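# Flip the grey finned box onto its fins

## Task

Turn the grey finned box upside down in about the spot where it already is, so that it ends up resting flat on its fins with its feet pointing upward, and it stays that way once the robot lets go.

## Robot and tools

Robot: two arms, left_arm and right_arm, each with a two-finger gripper. The fingers point along the gripper's +z axis and close along its y axis. The reported hand point sits between the finger pads, about 1 cm short of the tips. Calibrated bases in the scene frame: left_arm at (+0.026, +0.257, +0.013) m, quat_wxyz (+1.000, 0, 0, -0.019); right_arm at (+0.001, -0.338, +0.037) m, quat_wxyz (+1.000, 0, 0, +0.016).

Frames: the scene frame has its origin at table-top height, midway between the nominal bases, +x out over the table, +z up, and left_arm on the +y side (arm names do not match image sides). Fixed cameras and the table use the scene frame. Every hand pose, velocity, Hand target, wrist-camera pose and offset is given in that arm's own base frame; rotations turn about the Hand target position. Printed poses can be off by a few centimetres, more at long reach.

execute_actions(actions, cameras): actions is a list of up to 15 actions; each action is a table of up to 15 rows, one row per 1/30 s step, and a short table repeats its last row to fill 15 steps. Each row holds 14 numbers in [-1, 1], one list covering both arms: left dx, dy, dz, rx, ry, rz, opening, then the same seven for right. The first six per arm are an offset (not a pose) from that arm's Hand target as it was when the action began; every row counts from that same start, and repeating an offset in a new action moves further. Scale: 1.0 equals 0.6 m or 180 degrees; rx, ry, rz form one rotation vector. An offset of length over 1.0 may be shortened. Opening is absolute: +1 fully open (0.094 m), -1 closed. Six zeros re-request the current Hand target; a 0 in the opening slot is a real half-open command, so resend the present opening to keep a gripper as it is. Images come back only for an empty actions list or when cameras names them.

move(target, speed, blend, opening_speed, grip_force, blocking, cameras): target is one 14-number row laid out as above, or a list of up to 15 such rows; every row is an offset from the Hand targets at the move's start, not from the previous row, and openings are absolute. The grippers travel straight lines, all finishing together, at least 0.5 s and at most 10 s. speed: m/s, 0.002 to 4.3, default 0.25 (turns up to twice that in rad/s), one value or one per target. blend: metres of corner rounding per target; 0 stops at each. opening_speed: finger rate per second on the -1..+1 scale, at least 0.2. grip_force: newtons per pad, 10 to 50, one value or one per arm; it persists, and low values close slowly. blocking=false returns after about 0.5 s while the move continues. Paths do not avoid obstacles or the other arm; keep paths away from an arm's own base.

wait(seconds 0 to 10, cameras) lets the scene run with the last commands held. stop(cameras) brakes a running move. zoom_image(camera, region [x0, y0, x1, y1] in pixels, up to 504 by 504) enlarges part of the newest image from cam_head_left, cam_head_right, cam_high, cam_low, cam_left_wrist or cam_right_wrist (all 672x504). read_manual(section="licences") gives only licence text. finished_scene(scene) ends the scene (1 or 2) irreversibly; later calls in the same reply act in the next scene.

Control behaviour: each step the commanded orientation is clipped to within 40 degrees of the measured one. Hand target in a result is the last accepted command, and next offsets count from it. Grippers often settle a few centimetres short because of friction and weight; that is not evidence of contact. Resend the target or add the missing distance. An arm blocked by something keeps pushing until commanded back past its gripper.

Reading results: end_effector_position (m) and end_effector_quat_wxyz per arm in its base frame; grip_measured on the opening scale (can read a bit wide when empty, or narrower than a part under squeeze); grip_effort_nm, the gripper motor effort (negative means closing), not a pad force; Joint torques, including arm weight, with joint 3 and 4 wrapping at ±28 N m; Joint velocities may be summarised as within noise. A move adds a move: line such as done, off_target, moving, held or fault, plus limits=paced (pose clipped) or limits=held (steps withheld). done means at rest within 10 mm and 2 degrees of target; neither done nor off_target says anything about contact. Tool commands lists current gripper commands.

Avoid: letting the box or anything else leave the table or be left off it; dropping or releasing moving parts; fast impacts and strong presses, especially on fixed or heavy things; any contact or squeeze between the two arms, including one gripper closing on the other's fingers; fault stops. Holding loads, staying stretched or pushing at unreachable poses heats motors; a MOTOR HOT line warns near 85 °C and at 100 °C that arm goes limp for 30 s or more. Something may occasionally nudge loose objects. Thinking time passes in the scene, so be brisk; smooth, gentle motion is preferred.

Each tool is called after "Emit:" as name(argument=value, ...), one argument or row to a line, values as JSON.

## Session

Emit:
execute_actions(
  actions=[],
)

Scene clock: 0.00 s.
left_arm: end_effector_position=(+0.1935, +0.1162, +0.2045) grip_measured=+1.000 grip_effort_nm=n/a end_effector_quat_wxyz=(+0.168, +0.348, +0.922, -0.036) | right_arm: end_effector_position=(+0.3782, +0.0839, +0.3232) grip_measured=+1.000 grip_effort_nm=n/a end_effector_quat_wxyz=(+0.361, -0.079, +0.896, +0.245)
Joint positions: left_arm=[0.802 0.841 0.799 -1.459 0.338 1.512 0.094] | right_arm=[-0.008 0.898 0.937 -0.836 -0.525 0.036 0.094]
Joint velocities: within noise
Joint torques (N m): no reading
Heat: left arm: hottest elbow 33 °C; right arm: hottest waist 32 °C.
Hand target: left_arm +0.1971, +0.1200, +0.2124; +0.172, +0.350, +0.921, -0.027 | right_arm +0.3828, +0.0838, +0.3395; +0.376, -0.083, +0.890, +0.244
Tool commands: left_gripper/opening=+1.0 right_gripper/opening=+1.0

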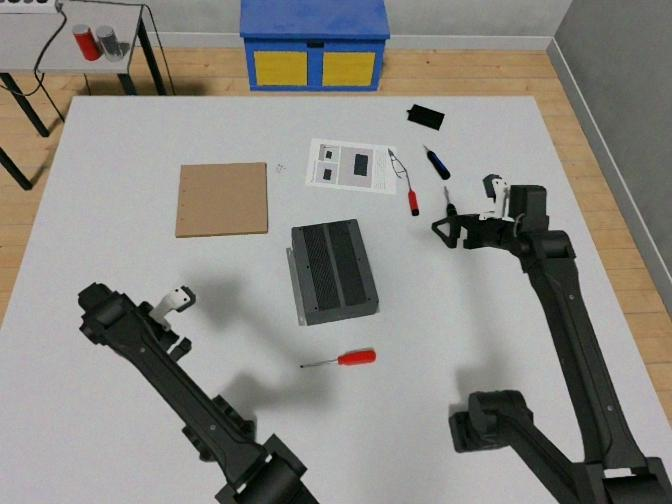

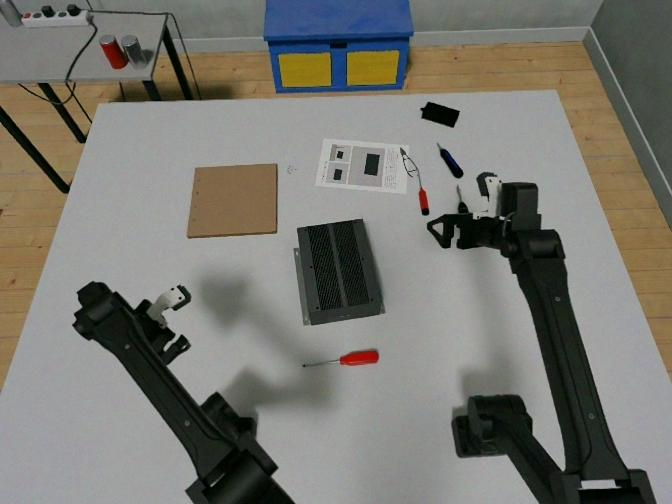

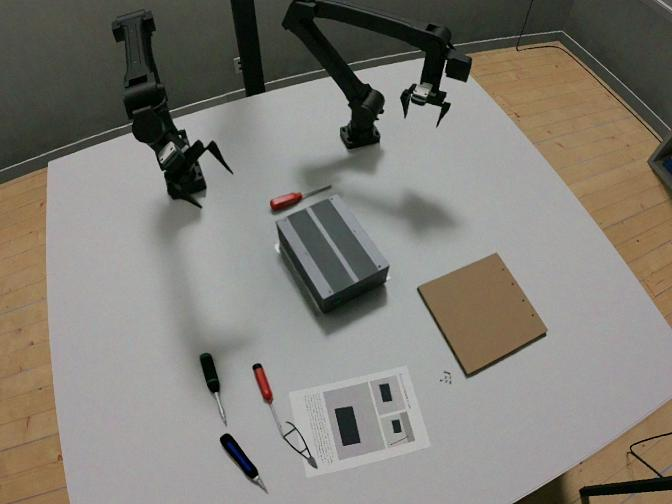

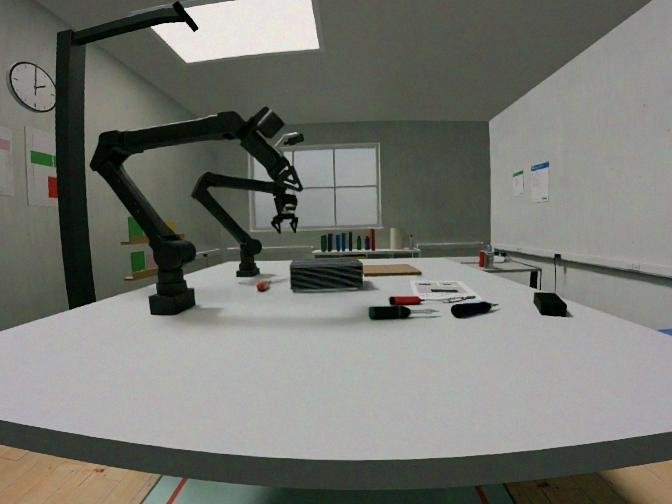

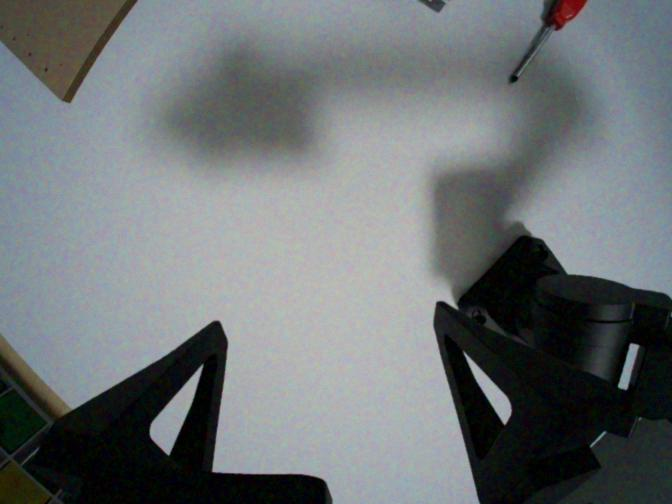

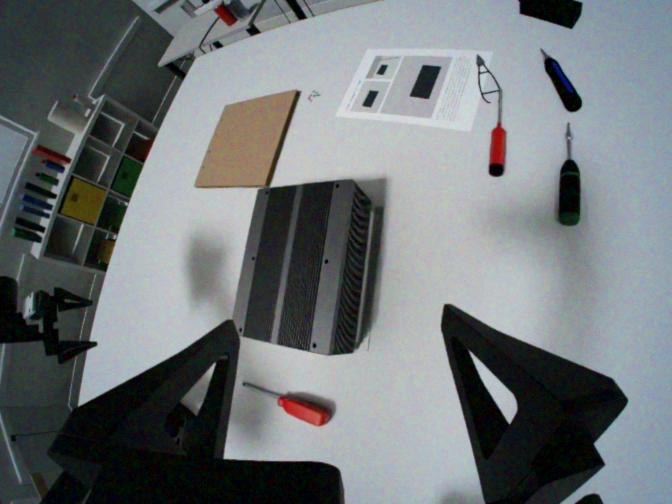

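Emit:
zoom_image(
  camera="cam_head_left",
  region=[260, 190, 410, 380],
)

Emit:
zoom_image(
  camera="cam_right_wrist",
  region=[200, 150, 420, 450],
)

Emit:
zoom_image(
  camera="cam_high",
  region=[230, 160, 430, 340],
)

Emit:
zoom_image(
  camera="cam_low",
  region=[230, 220, 450, 330],
)

Scaled by 2.653.

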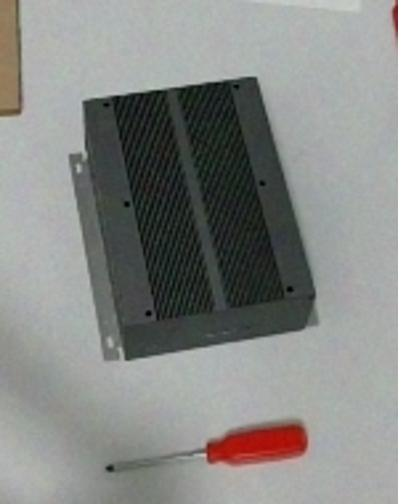

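Scaled by 1.680 from the camera's 672x504 image, which has a finer 960x720 frame.

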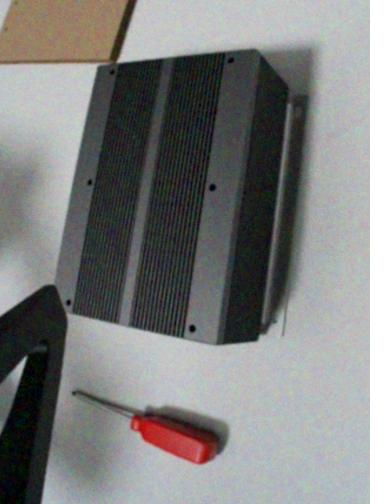

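Scaled by 2.520.

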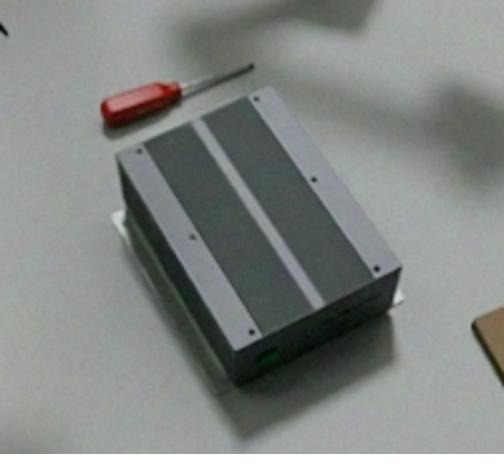

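Scaled by 2.291.

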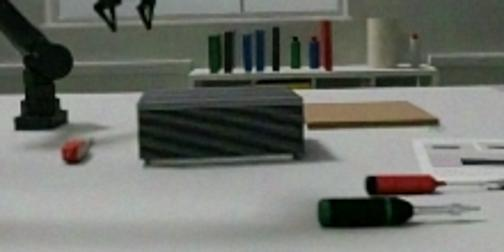

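Emit:
move(
  target=[0,0,0,0,0,0,1,-0.055,-0.14,-0.366,0.022,-0.248,0.084,1],
  cameras=["cam_right_wrist","cam_head_left"],
)

Scene clock: 72.53 s.
left_arm: end_effector_position=(+0.1935, +0.1162, +0.2045) grip_measured=+1.000 grip_effort_nm=0.02 end_effector_quat_wxyz=(+0.168, +0.348, +0.922, -0.036) | right_arm: end_effector_position=(+0.3501, +0.0037, +0.1213) grip_measured=+1.000 grip_effort_nm=-0.01 end_effector_quat_wxyz=(+0.651, -0.277, +0.653, +0.272)
Joint positions: left_arm=[0.802 0.841 0.799 -1.459 0.338 1.512 0.094] | right_arm=[-0.485 1.666 0.251 1.397 -1.283 -0.022 0.094]
Joint torques (N m): left_arm=[-0.79 -1.03 10.19 0.76 0.37 -0.2] | right_arm=[-1.44 -5.48 1.98 2.25 0.06 0.05]
Heat: left arm: hottest elbow 39 °C; right arm: hottest elbow 43 °C.
Hand target: left_arm +0.1971, +0.1200, +0.2124; +0.172, +0.350, +0.921, -0.027 | right_arm +0.3498, -0.0002, +0.1199; +0.653, -0.270, +0.654, +0.270
Off the commanded pose: left_arm 0.010 m, 1 deg | right_arm 0.004 m, 1 deg.
move: done
Images, in order (width x height): cam_head_left 672x504, cam_right_wrist 672x504.

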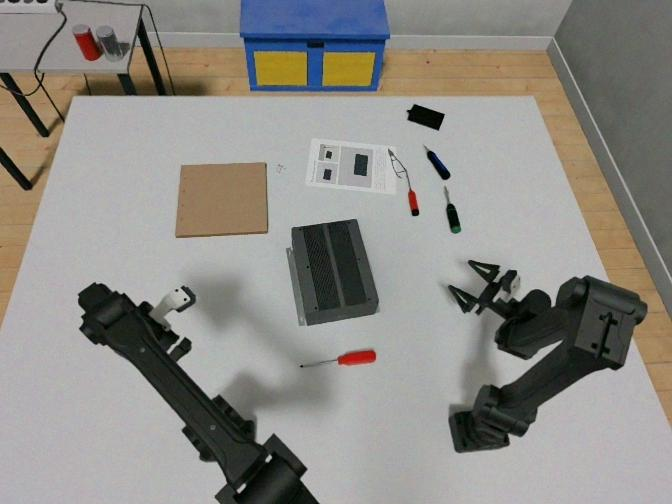

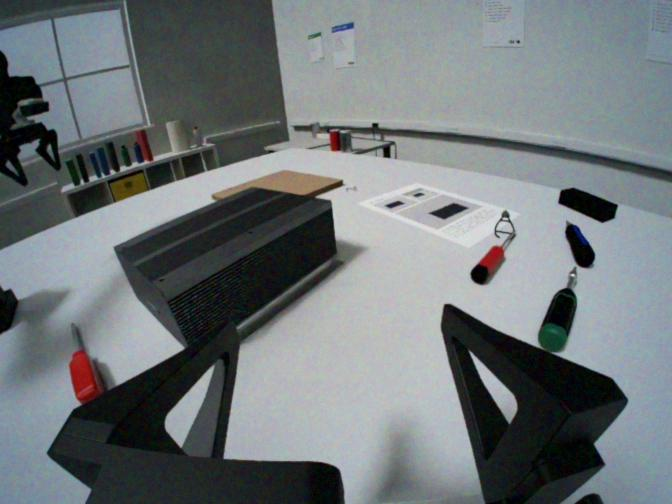

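Emit:
zoom_image(
  camera="cam_right_wrist",
  region=[100, 170, 370, 360],
)

Scaled by 1.867 from the camera's 672x504 image, which has a finer 960x720 frame.

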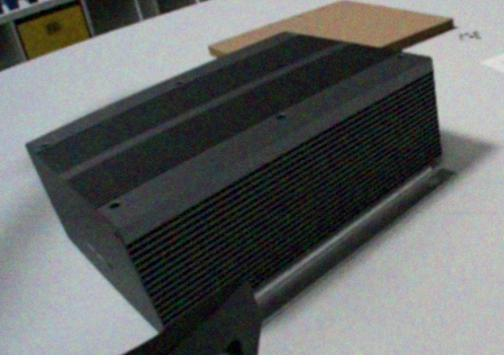

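Emit:
move(
  target=[0,0,0,0,0,0,1,0.117,0.15,-0.15,0,0,0.083,1],
  cameras=["cam_right_wrist","cam_head_left"],
)

Emit:
zoom_image(
  camera="cam_right_wrist",
  region=[50, 100, 554, 360],
)

Scene clock: 85.17 s.
left_arm: end_effector_position=(+0.1935, +0.1162, +0.2045) grip_measured=+1.000 grip_effort_nm=0.02 end_effector_quat_wxyz=(+0.168, +0.348, +0.922, -0.036) | right_arm: end_effector_position=(+0.4174, +0.0857, +0.0302) grip_measured=+1.000 grip_effort_nm=-0.01 end_effector_quat_wxyz=(+0.607, -0.351, +0.621, +0.350)
Joint positions: left_arm=[0.802 0.841 0.799 -1.459 0.338 1.512 0.094] | right_arm=[-0.191 2.117 0.506 1.559 -1.228 -0.041 0.094]
Joint torques (N m): left_arm=[-0.67 -1.14 10.19 0.72 0.37 -0.2] | right_arm=[-0.56 -10.17 1.37 2.25 0.09 0.04]
Heat: left arm: hottest elbow 40 °C; right arm: hottest elbow 40 °C.
Hand target: left_arm +0.1971, +0.1200, +0.2124; +0.172, +0.350, +0.921, -0.027 | right_arm +0.4198, +0.0899, +0.0299; +0.612, -0.352, +0.614, +0.353
Off the commanded pose: left_arm 0.010 m, 1 deg | right_arm 0.005 m, 1 deg.
joint sent to its limit (right arm) — joint 4 (wrist pitch), upper limit. The joint targets still meet the commanded pose.
move: done
Images, in order (width x height): cam_head_left 672x504, cam_right_wrist 672x504.

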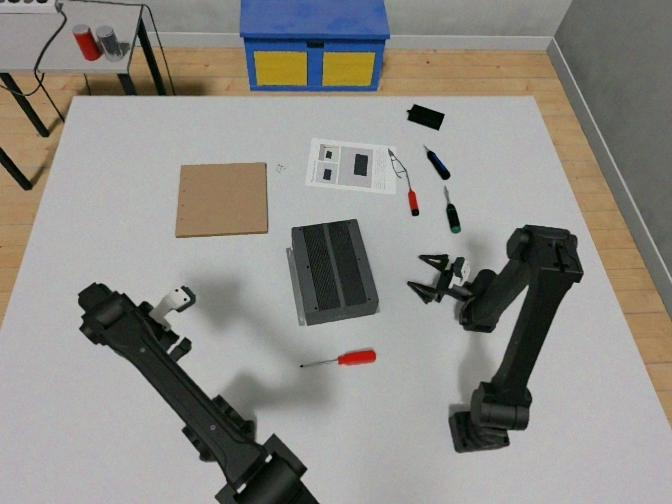

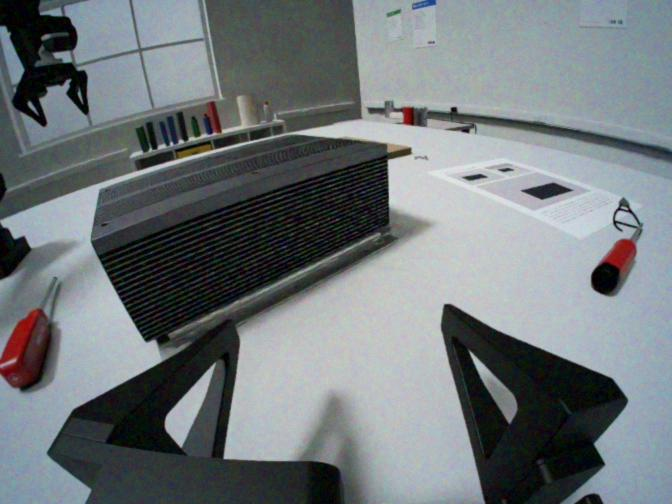

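Scaled by 1.000.

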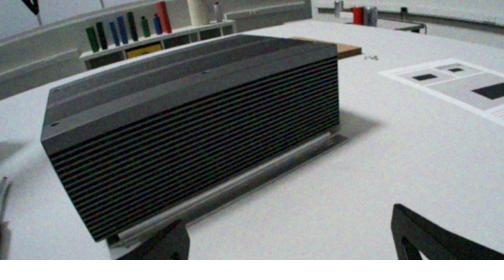

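Emit:
zoom_image(
  camera="cam_right_wrist",
  region=[130, 220, 410, 350],
)

Emit:
zoom_image(
  camera="cam_right_wrist",
  region=[130, 300, 250, 360],
)

Emit:
zoom_image(
  camera="cam_right_wrist",
  region=[320, 200, 420, 270],
)

Scaled by 1.800 from the camera's 672x504 image, which has a finer 960x720 frame.

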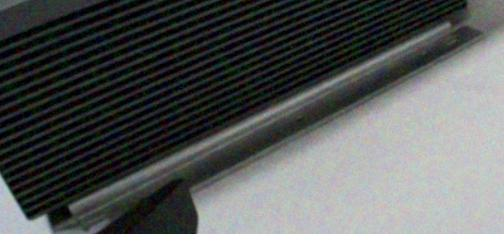

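Scaled by 4.200 from the camera's 672x504 image, which has a finer 960x720 frame.

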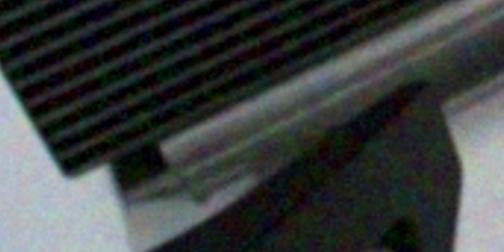

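Scaled by 5.040 from the camera's 672x504 image, which has a finer 960x720 frame.

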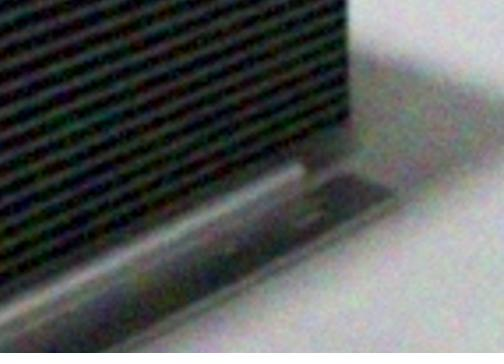

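Emit:
move(
  target=[0.2305,-0.2405,-0.1423,-0.311,-0.24,-0.0964,1,0,0,0,0,0,0,1],
  cameras=["cam_left_wrist","cam_head_left"],
)

Emit:
zoom_image(
  camera="cam_left_wrist",
  region=[50, 100, 554, 400],
)

Scene clock: 248.70 s.
left_arm: end_effector_position=(+0.3298, -0.0228, +0.1281) grip_measured=+1.000 grip_effort_nm=0.02 end_effector_quat_wxyz=(+0.602, +0.369, +0.610, -0.360) | right_arm: end_effector_position=(+0.4174, +0.0857, +0.0302) grip_measured=+1.000 grip_effort_nm=-0.01 end_effector_quat_wxyz=(+0.607, -0.351, +0.621, +0.350)
Joint positions: left_arm=[0.487 1.473 0.53 -0.573 1.554 1.522 0.094] | right_arm=[-0.191 2.117 0.506 1.559 -1.228 -0.04 0.094]
Joint torques (N m): left_arm=[-1.67 -5.13 6.2 1.13 0.89 -0.32] | right_arm=[0.15 -10.05 1.26 2.5 0.08 0.07]
Heat: left arm: hottest elbow 42 °C; right arm: hottest shoulder 32 °C.
Hand target: left_arm +0.3354, -0.0243, +0.1270; +0.618, +0.343, +0.619, -0.343 | right_arm +0.4198, +0.0899, +0.0299; +0.612, -0.353, +0.614, +0.353
Off the commanded pose: left_arm 0.006 m, 4 deg | right_arm 0.005 m, 1 deg.
joint sent to its limit (left arm) — joint 5 (wrist yaw), upper limit. The joint targets are off in orientation, not in position.
joint sent to its limit (right arm) — joint 4 (wrist pitch), upper limit. The joint targets still meet the commanded pose.
move: off_target (left_arm)
Images, in order (width x height): cam_head_left 672x504, cam_left_wrist 672x504.

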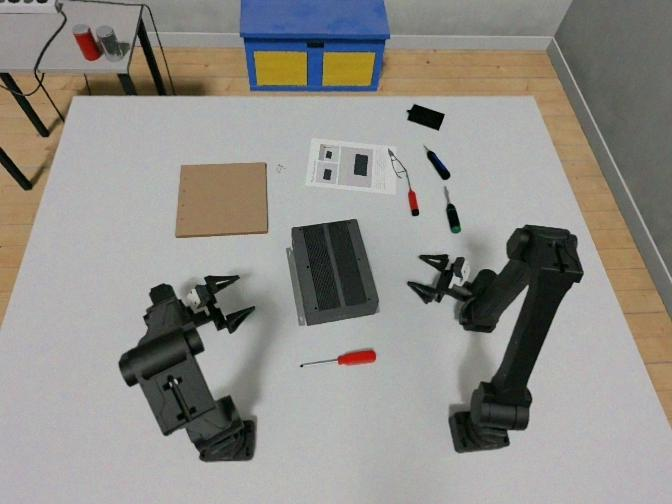

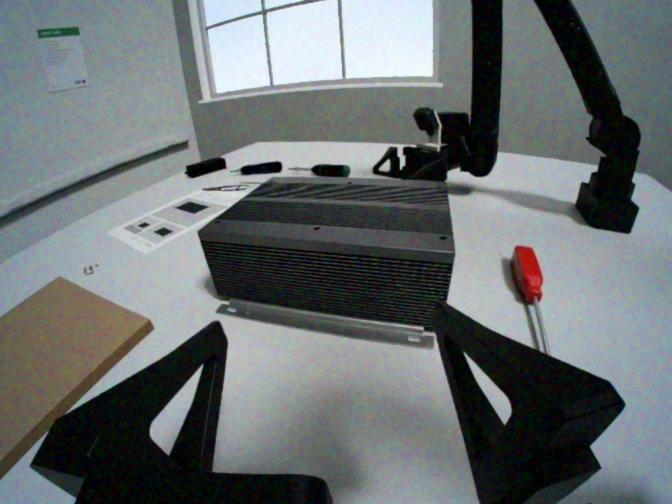

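Scaled by 1.000.

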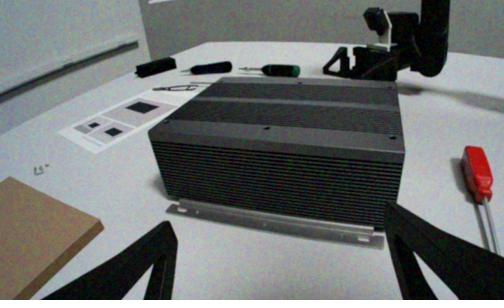

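Emit:
zoom_image(
  camera="cam_left_wrist",
  region=[200, 220, 330, 330],
)

Emit:
zoom_image(
  camera="cam_left_wrist",
  region=[360, 250, 470, 360],
)

Scaled by 3.877 from the camera's 672x504 image, which has a finer 960x720 frame.

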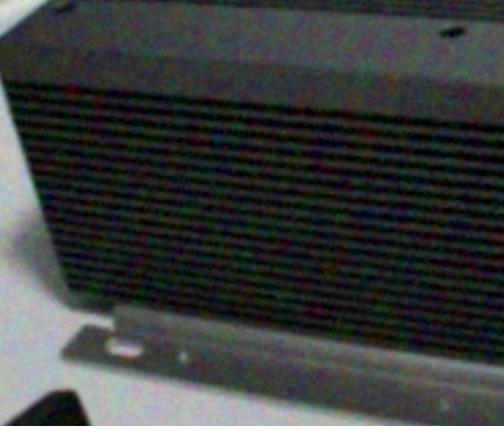

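Scaled by 4.582 from the camera's 672x504 image, which has a finer 960x720 frame.

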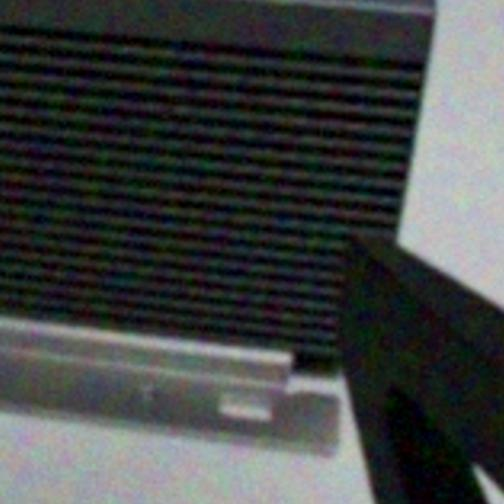

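Emit:
move(
  target=[0.13,-0.099,-0.053,-0.009,0.501,0.079,0.87,0.046,0.110,-0.03,-0.19,0.0471,0.1727,0.277],
  cameras=["all"],
)

Scene clock: 482.73 s.
left_arm: end_effector_position=(+0.4009, -0.0819, +0.0933) grip_measured=+0.873 grip_effort_nm=-0.11 end_effector_quat_wxyz=(+0.041, -0.079, +0.902, -0.422) | right_arm: end_effector_position=(+0.4365, +0.1503, +0.0096) grip_measured=+0.279 grip_effort_nm=-0.09 end_effector_quat_wxyz=(-0.320, +0.628, -0.625, -0.337)
Joint positions: left_arm=[0.132 1.526 0.869 -0.851 0.875 -0.071 0.088] | right_arm=[0.018 1.86 0.992 -0.719 -0.966 -1.567 0.06]
Joint torques (N m): left_arm=[-1.49 -7.59 9.87 0.39 0.49 -0.25] | right_arm=[-0.26 -12.51 7.61 0.09 -0.56 -0.12]
Heat: left arm: hottest elbow 38 °C; right arm: hottest shoulder 32 °C.
Hand target: left_arm +0.4133, -0.0837, +0.0951; +0.037, -0.080, +0.903, -0.421 | right_arm +0.4474, +0.1558, +0.0118; -0.322, +0.637, -0.616, -0.333
Off the commanded pose: left_arm 0.013 m, 0 deg | right_arm 0.012 m, 2 deg.
move: off_target (left_arm, right_arm)

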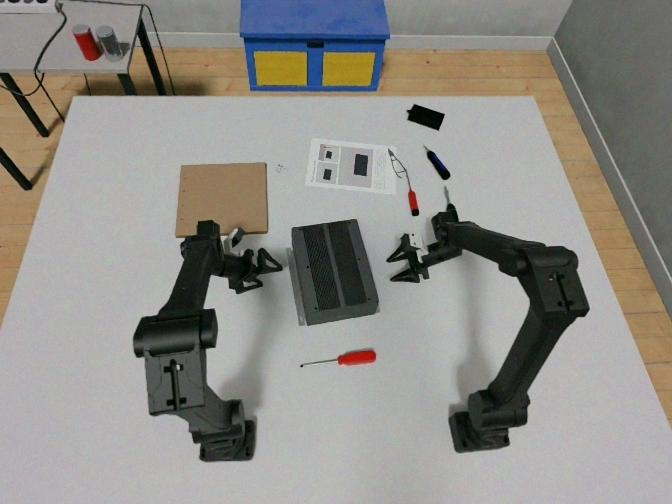

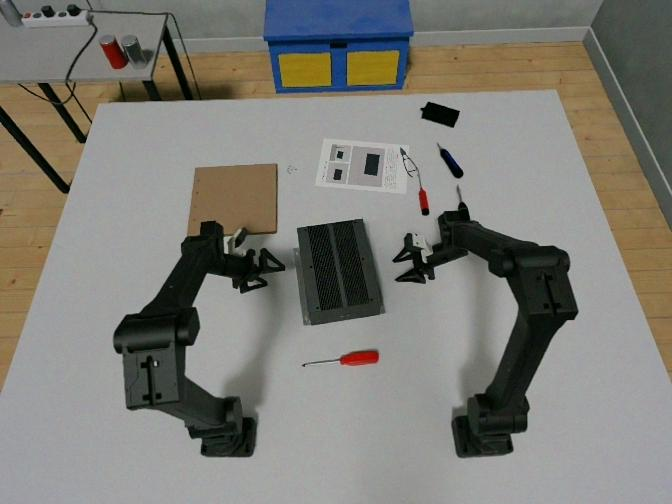

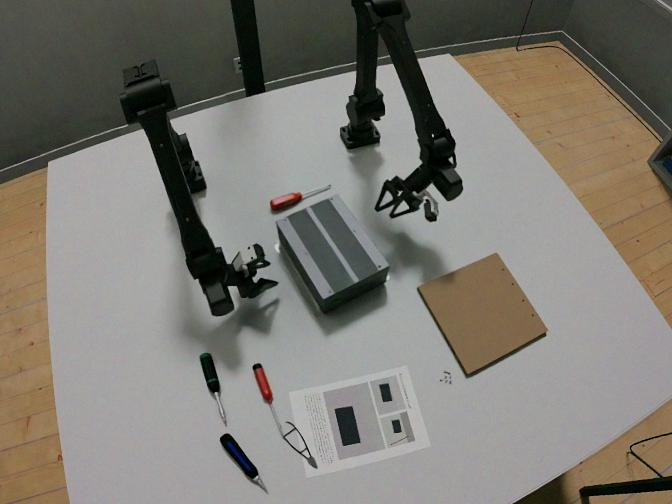

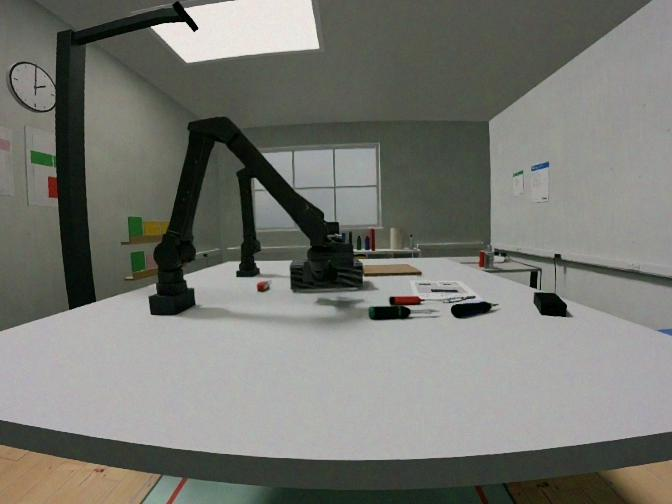

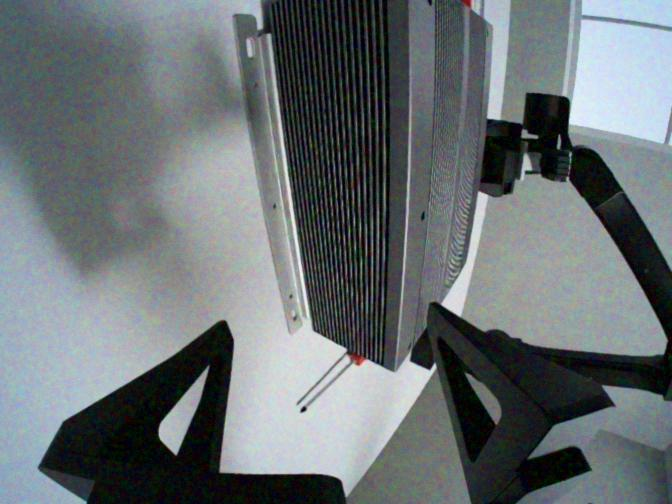

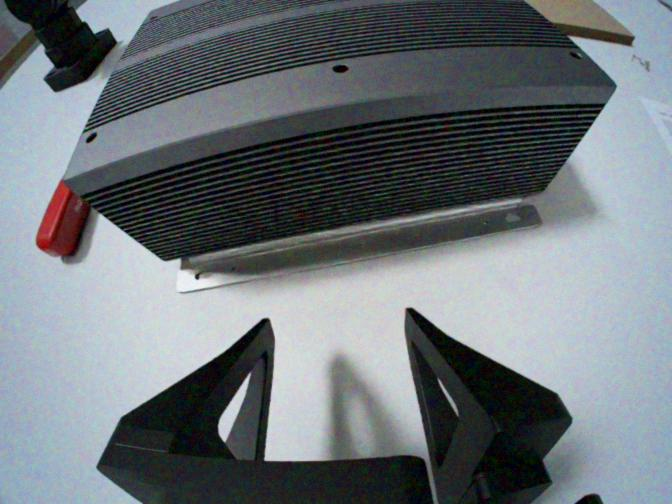

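Emit:
move(
  target=[0.0395,-0.0222,-0.0718,0,0,0,0.87,0.021,0.0387,-0.038,0,0,0.03,0.277],
  speed=0.08,
  cameras=["cam_left_wrist","cam_right_wrist","cam_head_left"],
)

Scene clock: 546.67 s.
left_arm: end_effector_position=(+0.4211, -0.0945, +0.0518) grip_measured=+0.873 grip_effort_nm=-0.11 end_effector_quat_wxyz=(+0.032, -0.083, +0.902, -0.422) | right_arm: end_effector_position=(+0.4502, +0.1729, -0.0124) grip_measured=+0.279 grip_effort_nm=-0.09 end_effector_quat_wxyz=(-0.304, +0.657, -0.594, -0.351)
Joint positions: left_arm=[0.094 1.65 0.882 -0.715 0.871 -0.129 0.088] | right_arm=[0.067 1.966 1.089 -0.773 -0.964 -1.645 0.06]
Joint torques (N m): left_arm=[-1.55 -8.94 9.25 1.24 0.47 -0.25] | right_arm=[0.21 -13.33 7.25 0.06 -0.55 -0.18]
Heat: left arm: hottest elbow 44 °C; right arm: hottest elbow 35 °C.
Hand target: left_arm +0.4372, -0.0969, +0.0521; +0.038, -0.080, +0.903, -0.421 | right_arm +0.4602, +0.1790, -0.0109; -0.306, +0.666, -0.585, -0.347
Off the commanded pose: left_arm 0.016 m, 1 deg | right_arm 0.012 m, 2 deg.
move: off_target (left_arm, right_arm)
Images, in order (width x height): cam_head_left 672x504, cam_left_wrist 672x504, cam_right_wrist 672x504.

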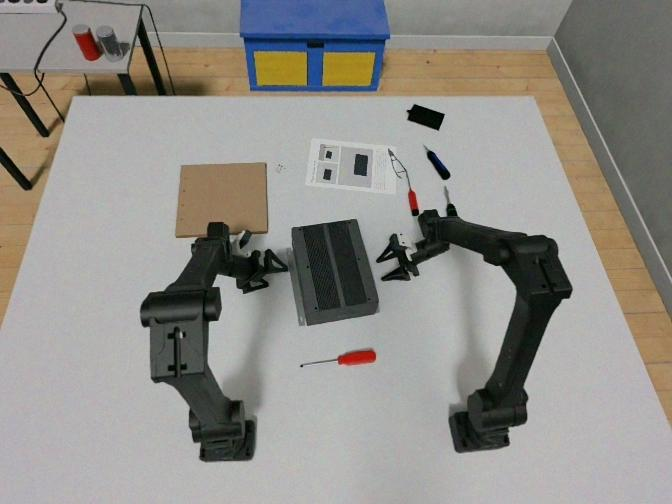

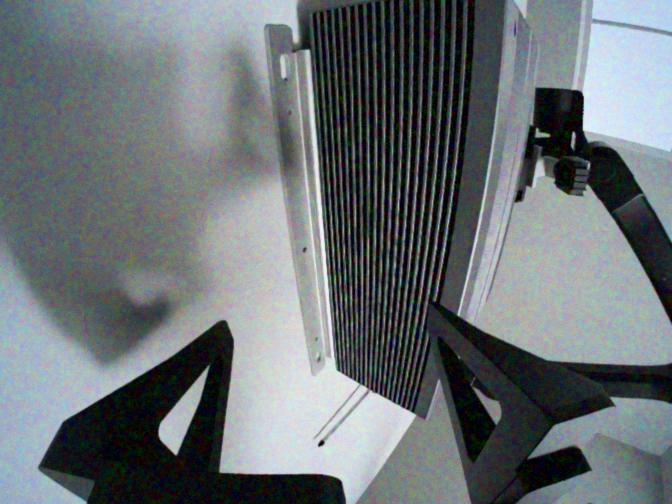

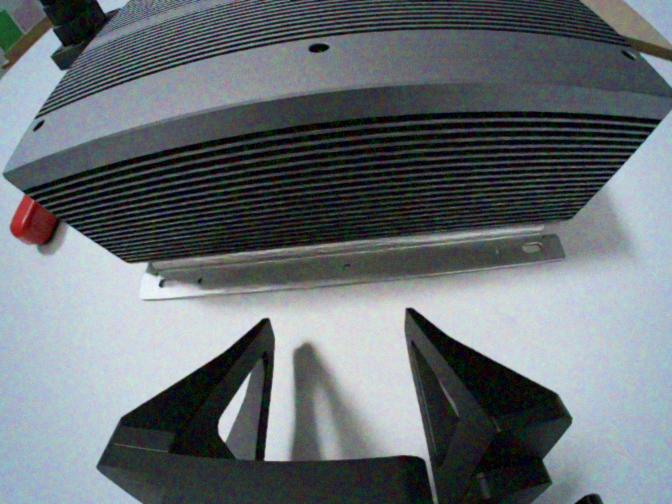

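Emit:
move(
  target=[0,0,0,0,0,0,0.87,0,0.022,-0.021,0,0,0,0.277],
  speed=0.04,
  cameras=["cam_right_wrist"],
)

Scene clock: 555.23 s.
left_arm: end_effector_position=(+0.4211, -0.0945, +0.0518) grip_measured=+0.873 grip_effort_nm=-0.11 end_effector_quat_wxyz=(+0.032, -0.083, +0.902, -0.422) | right_arm: end_effector_position=(+0.4506, +0.1859, -0.0233) grip_measured=+0.279 grip_effort_nm=-0.09 end_effector_quat_wxyz=(-0.303, +0.661, -0.590, -0.351)
Joint positions: left_arm=[0.094 1.65 0.882 -0.715 0.871 -0.13 0.088] | right_arm=[0.095 1.989 1.089 -0.722 -0.964 -1.617 0.06]
Joint torques (N m): left_arm=[-1.55 -9 9.2 1.24 0.47 -0.26] | right_arm=[0.26 -13.04 6.54 0.58 -0.67 0]
Heat: left arm: hottest elbow 44 °C; right arm: hottest elbow 36 °C.
Hand target: left_arm +0.4372, -0.0969, +0.0521; +0.038, -0.080, +0.903, -0.421 | right_arm +0.4601, +0.1924, -0.0235; -0.306, +0.666, -0.585, -0.347
Off the commanded pose: left_arm 0.016 m, 1 deg | right_arm 0.012 m, 1 deg.
move: off_target (left_arm, right_arm)
Images, in order (width x height): cam_right_wrist 672x504.

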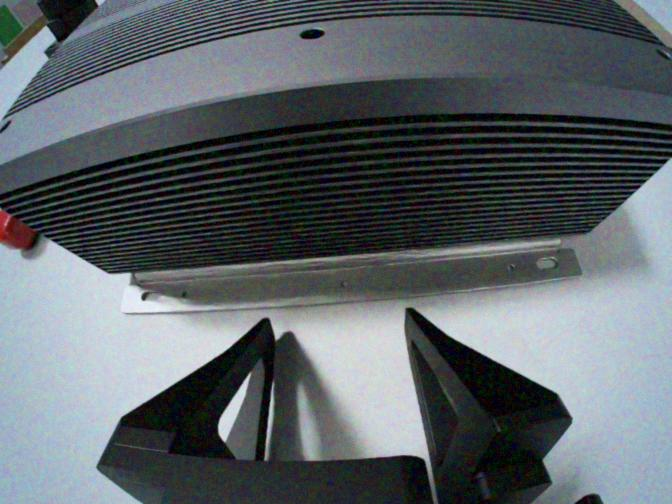

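Emit:
move(
  target=[0,0,0,0,0,0,0.87,0,0.015,-0.004,0,0,0,0.277],
  speed=0.03,
  cameras=["cam_right_wrist"],
)

Emit:
zoom_image(
  camera="cam_right_wrist",
  region=[220, 220, 460, 400],
)

Scene clock: 564.37 s.
left_arm: end_effector_position=(+0.4211, -0.0945, +0.0518) grip_measured=+0.873 grip_effort_nm=-0.11 end_effector_quat_wxyz=(+0.032, -0.083, +0.902, -0.422) | right_arm: end_effector_position=(+0.4527, +0.1942, -0.0244) grip_measured=+0.279 grip_effort_nm=-0.09 end_effector_quat_wxyz=(-0.305, +0.662, -0.589, -0.350)
Joint positions: left_arm=[0.094 1.65 0.882 -0.715 0.871 -0.13 0.088] | right_arm=[0.112 1.991 1.089 -0.69 -0.964 -1.586 0.06]
Joint torques (N m): left_arm=[-1.61 -8.94 9.21 1.24 0.47 -0.26] | right_arm=[0.56 -13.92 6.23 0.84 -0.61 0.04]
Heat: left arm: hottest elbow 44 °C; right arm: hottest elbow 36 °C.
Hand target: left_arm +0.4372, -0.0969, +0.0521; +0.038, -0.080, +0.903, -0.421 | right_arm +0.4602, +0.2012, -0.0259; -0.306, +0.666, -0.585, -0.347
Off the commanded pose: left_arm 0.016 m, 1 deg | right_arm 0.010 m, 1 deg.
move: off_target (left_arm)
Images, in order (width x height): cam_right_wrist 672x504.

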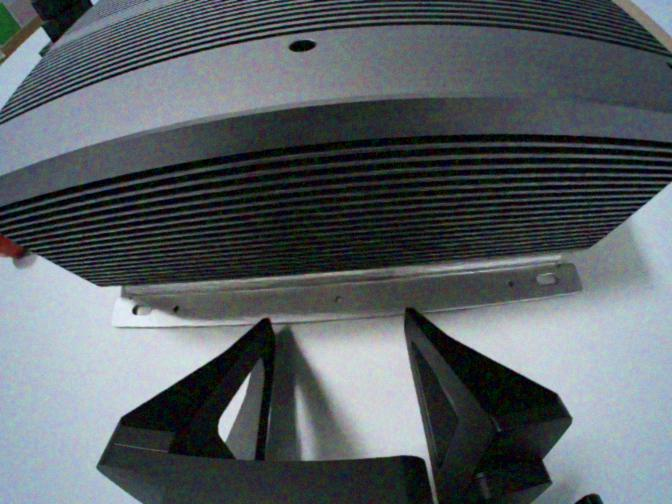

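Scaled by 2.100 from the camera's 672x504 image, which has a finer 960x720 frame.

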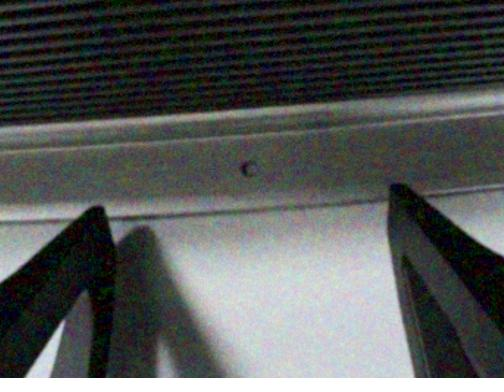

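Emit:
move(
  target=[0,0,0,0,0,0,0.87,0,-0.008,-0.008,0,0,0,0.277],
  speed=0.02,
  cameras=["cam_right_wrist"],
)

Emit:
zoom_image(
  camera="cam_right_wrist",
  region=[220, 220, 460, 400],
)

Scene clock: 572.03 s.
left_arm: end_effector_position=(+0.4211, -0.0945, +0.0518) grip_measured=+0.873 grip_effort_nm=-0.11 end_effector_quat_wxyz=(+0.032, -0.083, +0.902, -0.422) | right_arm: end_effector_position=(+0.4525, +0.1943, -0.0247) grip_measured=+0.279 grip_effort_nm=-0.09 end_effector_quat_wxyz=(-0.305, +0.662, -0.589, -0.350)
Joint positions: left_arm=[0.094 1.65 0.882 -0.715 0.871 -0.13 0.088] | right_arm=[0.112 1.992 1.089 -0.69 -0.965 -1.587 0.06]
Joint torques (N m): left_arm=[-1.61 -8.94 9.22 1.25 0.46 -0.25] | right_arm=[-1.03 -12.51 6.37 0.65 -0.52 -0.17]
Heat: left arm: hottest elbow 44 °C; right arm: hottest elbow 36 °C.
Hand target: left_arm +0.4372, -0.0969, +0.0521; +0.038, -0.080, +0.903, -0.421 | right_arm +0.4601, +0.1964, -0.0308; -0.306, +0.666, -0.586, -0.347
Off the commanded pose: left_arm 0.016 m, 1 deg | right_arm 0.010 m, 1 deg.
move: off_target (left_arm)
Images, in order (width x height): cam_right_wrist 672x504.

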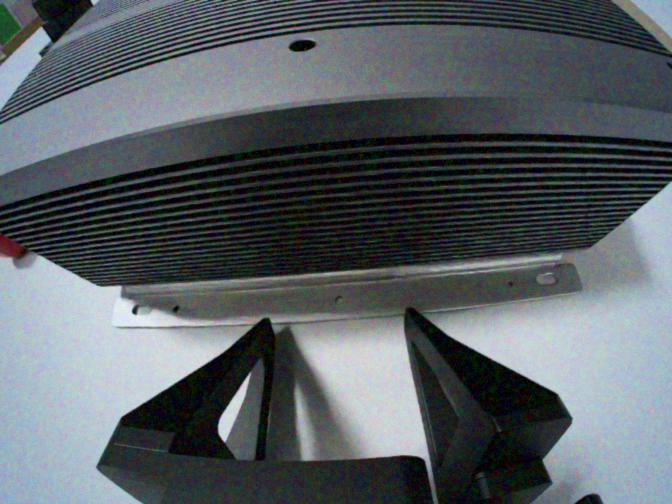

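Scaled by 2.100 from the camera's 672x504 image, which has a finer 960x720 frame.

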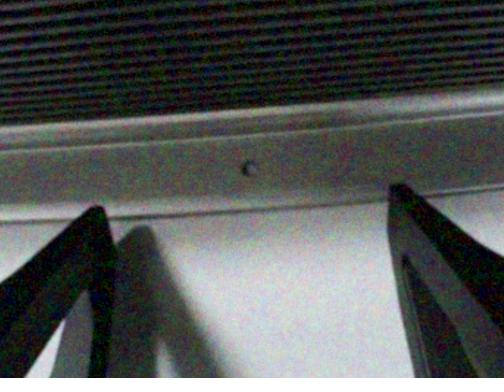

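Emit:
move(
  target=[0,0,0,0,0,0,0.87,0,-0.02,-0.012,0,0,0,0.277],
  speed=0.03,
  cameras=["cam_right_wrist"],
)

Emit:
zoom_image(
  camera="cam_right_wrist",
  region=[220, 220, 460, 400],
)

Scene clock: 578.27 s.
left_arm: end_effector_position=(+0.4211, -0.0945, +0.0518) grip_measured=+0.873 grip_effort_nm=-0.12 end_effector_quat_wxyz=(+0.032, -0.083, +0.902, -0.422) | right_arm: end_effector_position=(+0.4524, +0.1935, -0.0256) grip_measured=+0.279 grip_effort_nm=-0.09 end_effector_quat_wxyz=(-0.310, +0.667, -0.580, -0.351)
Joint positions: left_arm=[0.094 1.65 0.882 -0.715 0.871 -0.13 0.088] | right_arm=[0.108 2 1.094 -0.7 -0.974 -1.621 0.06]
Joint torques (N m): left_arm=[-1.55 -8.88 9.2 1.29 0.47 -0.26] | right_arm=[-2.49 -11.4 6.28 0.2 -0.13 -0.17]
Heat: left arm: hottest elbow 44 °C; right arm: hottest elbow 36 °C.
Hand target: left_arm +0.4372, -0.0969, +0.0521; +0.038, -0.080, +0.903, -0.421 | right_arm +0.4600, +0.1846, -0.0380; -0.306, +0.666, -0.585, -0.347
Off the commanded pose: left_arm 0.016 m, 1 deg | right_arm 0.017 m, 1 deg.
move: off_target (left_arm, right_arm)
Images, in order (width x height): cam_right_wrist 672x504.

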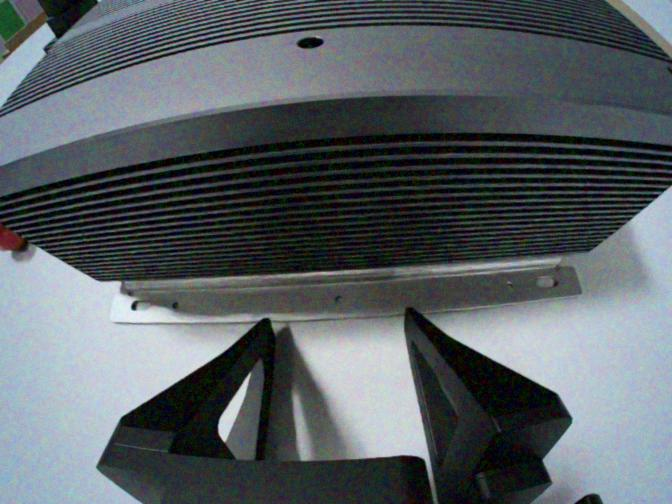

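Scaled by 2.100 from the camera's 672x504 image, which has a finer 960x720 frame.

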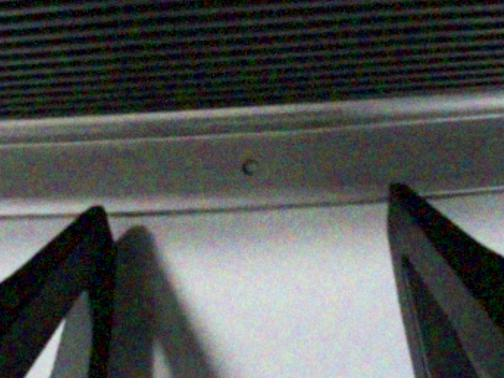

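Emit:
move(
  target=[0,0,0,0,0,0,0.87,0,0.031,0.0167,0,0,0,0.277],
  speed=0.03,
  cameras=["cam_right_wrist"],
)

Emit:
zoom_image(
  camera="cam_right_wrist",
  region=[220, 220, 460, 400],
)

Scene clock: 585.73 s.
left_arm: end_effector_position=(+0.4211, -0.0945, +0.0518) grip_measured=+0.873 grip_effort_nm=-0.11 end_effector_quat_wxyz=(+0.032, -0.083, +0.902, -0.422) | right_arm: end_effector_position=(+0.4544, +0.1964, -0.0256) grip_measured=+0.278 grip_effort_nm=-0.08 end_effector_quat_wxyz=(-0.310, +0.662, -0.585, -0.351)
Joint positions: left_arm=[0.094 1.65 0.882 -0.715 0.871 -0.13 0.088] | right_arm=[0.114 2 1.094 -0.682 -0.975 -1.589 0.06]
Joint torques (N m): left_arm=[-1.49 -8.88 9.22 1.28 0.46 -0.25] | right_arm=[0.26 -14.51 5.97 1.13 -0.13 0.15]
Heat: left arm: hottest elbow 44 °C; right arm: hottest elbow 36 °C.
Hand target: left_arm +0.4372, -0.0969, +0.0521; +0.038, -0.080, +0.903, -0.421 | right_arm +0.4600, +0.2032, -0.0280; -0.306, +0.666, -0.585, -0.347
Off the commanded pose: left_arm 0.016 m, 1 deg | right_arm 0.009 m, 1 deg.
move: off_target (left_arm)
Images, in order (width x height): cam_right_wrist 672x504.

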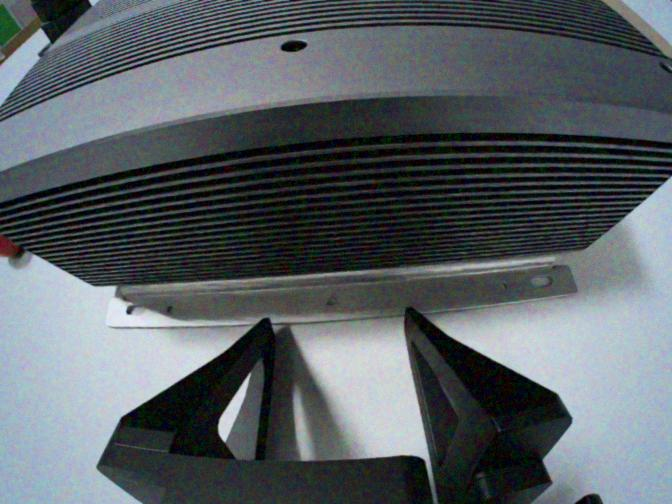

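Scaled by 2.100 from the camera's 672x504 image, which has a finer 960x720 frame.

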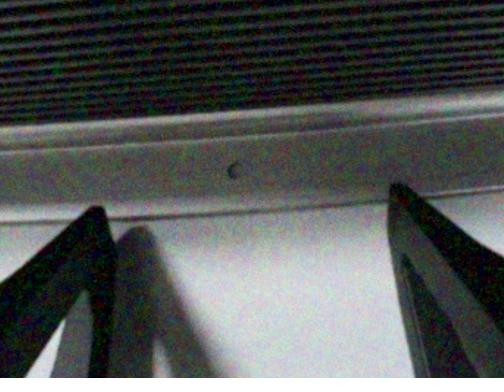

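Emit:
move(
  target=[0.005,-0.026,-0.015,0,0,0,0.87,0,0,0,0,0,0,0.277],
  speed=0.03,
  cameras=["cam_left_wrist"],
)

Scene clock: 593.20 s.
left_arm: end_effector_position=(+0.4292, -0.1095, +0.0466) grip_measured=+0.873 grip_effort_nm=-0.12 end_effector_quat_wxyz=(+0.037, -0.080, +0.902, -0.422) | right_arm: end_effector_position=(+0.4544, +0.1964, -0.0256) grip_measured=+0.278 grip_effort_nm=-0.08 end_effector_quat_wxyz=(-0.309, +0.662, -0.585, -0.352)
Joint positions: left_arm=[0.055 1.666 0.882 -0.643 0.866 -0.187 0.088] | right_arm=[0.114 2 1.094 -0.682 -0.975 -1.589 0.06]
Joint torques (N m): left_arm=[-1.49 -9 8.38 1.37 0.46 -0.26] | right_arm=[1.03 -14.1 6.13 0.87 -0.16 0.2]
Heat: left arm: hottest elbow 44 °C; right arm: hottest elbow 36 °C.
Hand target: left_arm +0.4401, -0.1126, +0.0432; +0.038, -0.080, +0.903, -0.421 | right_arm +0.4600, +0.2032, -0.0280; -0.306, +0.666, -0.585, -0.347
Off the commanded pose: left_arm 0.012 m, 0 deg | right_arm 0.009 m, 1 deg.
move: off_target (left_arm)
Images, in order (width x height): cam_left_wrist 672x504.

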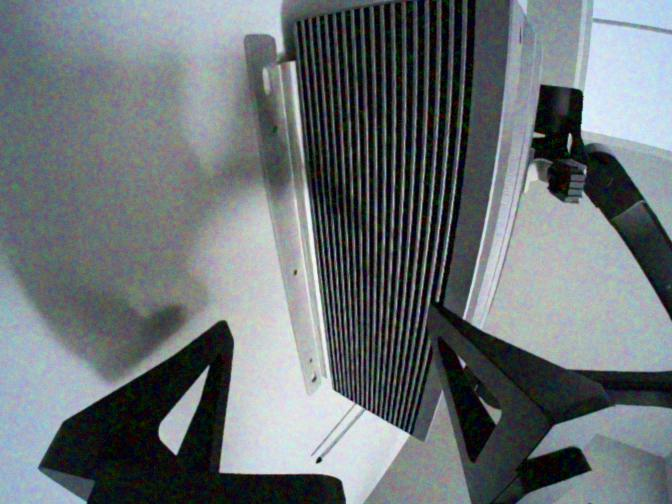

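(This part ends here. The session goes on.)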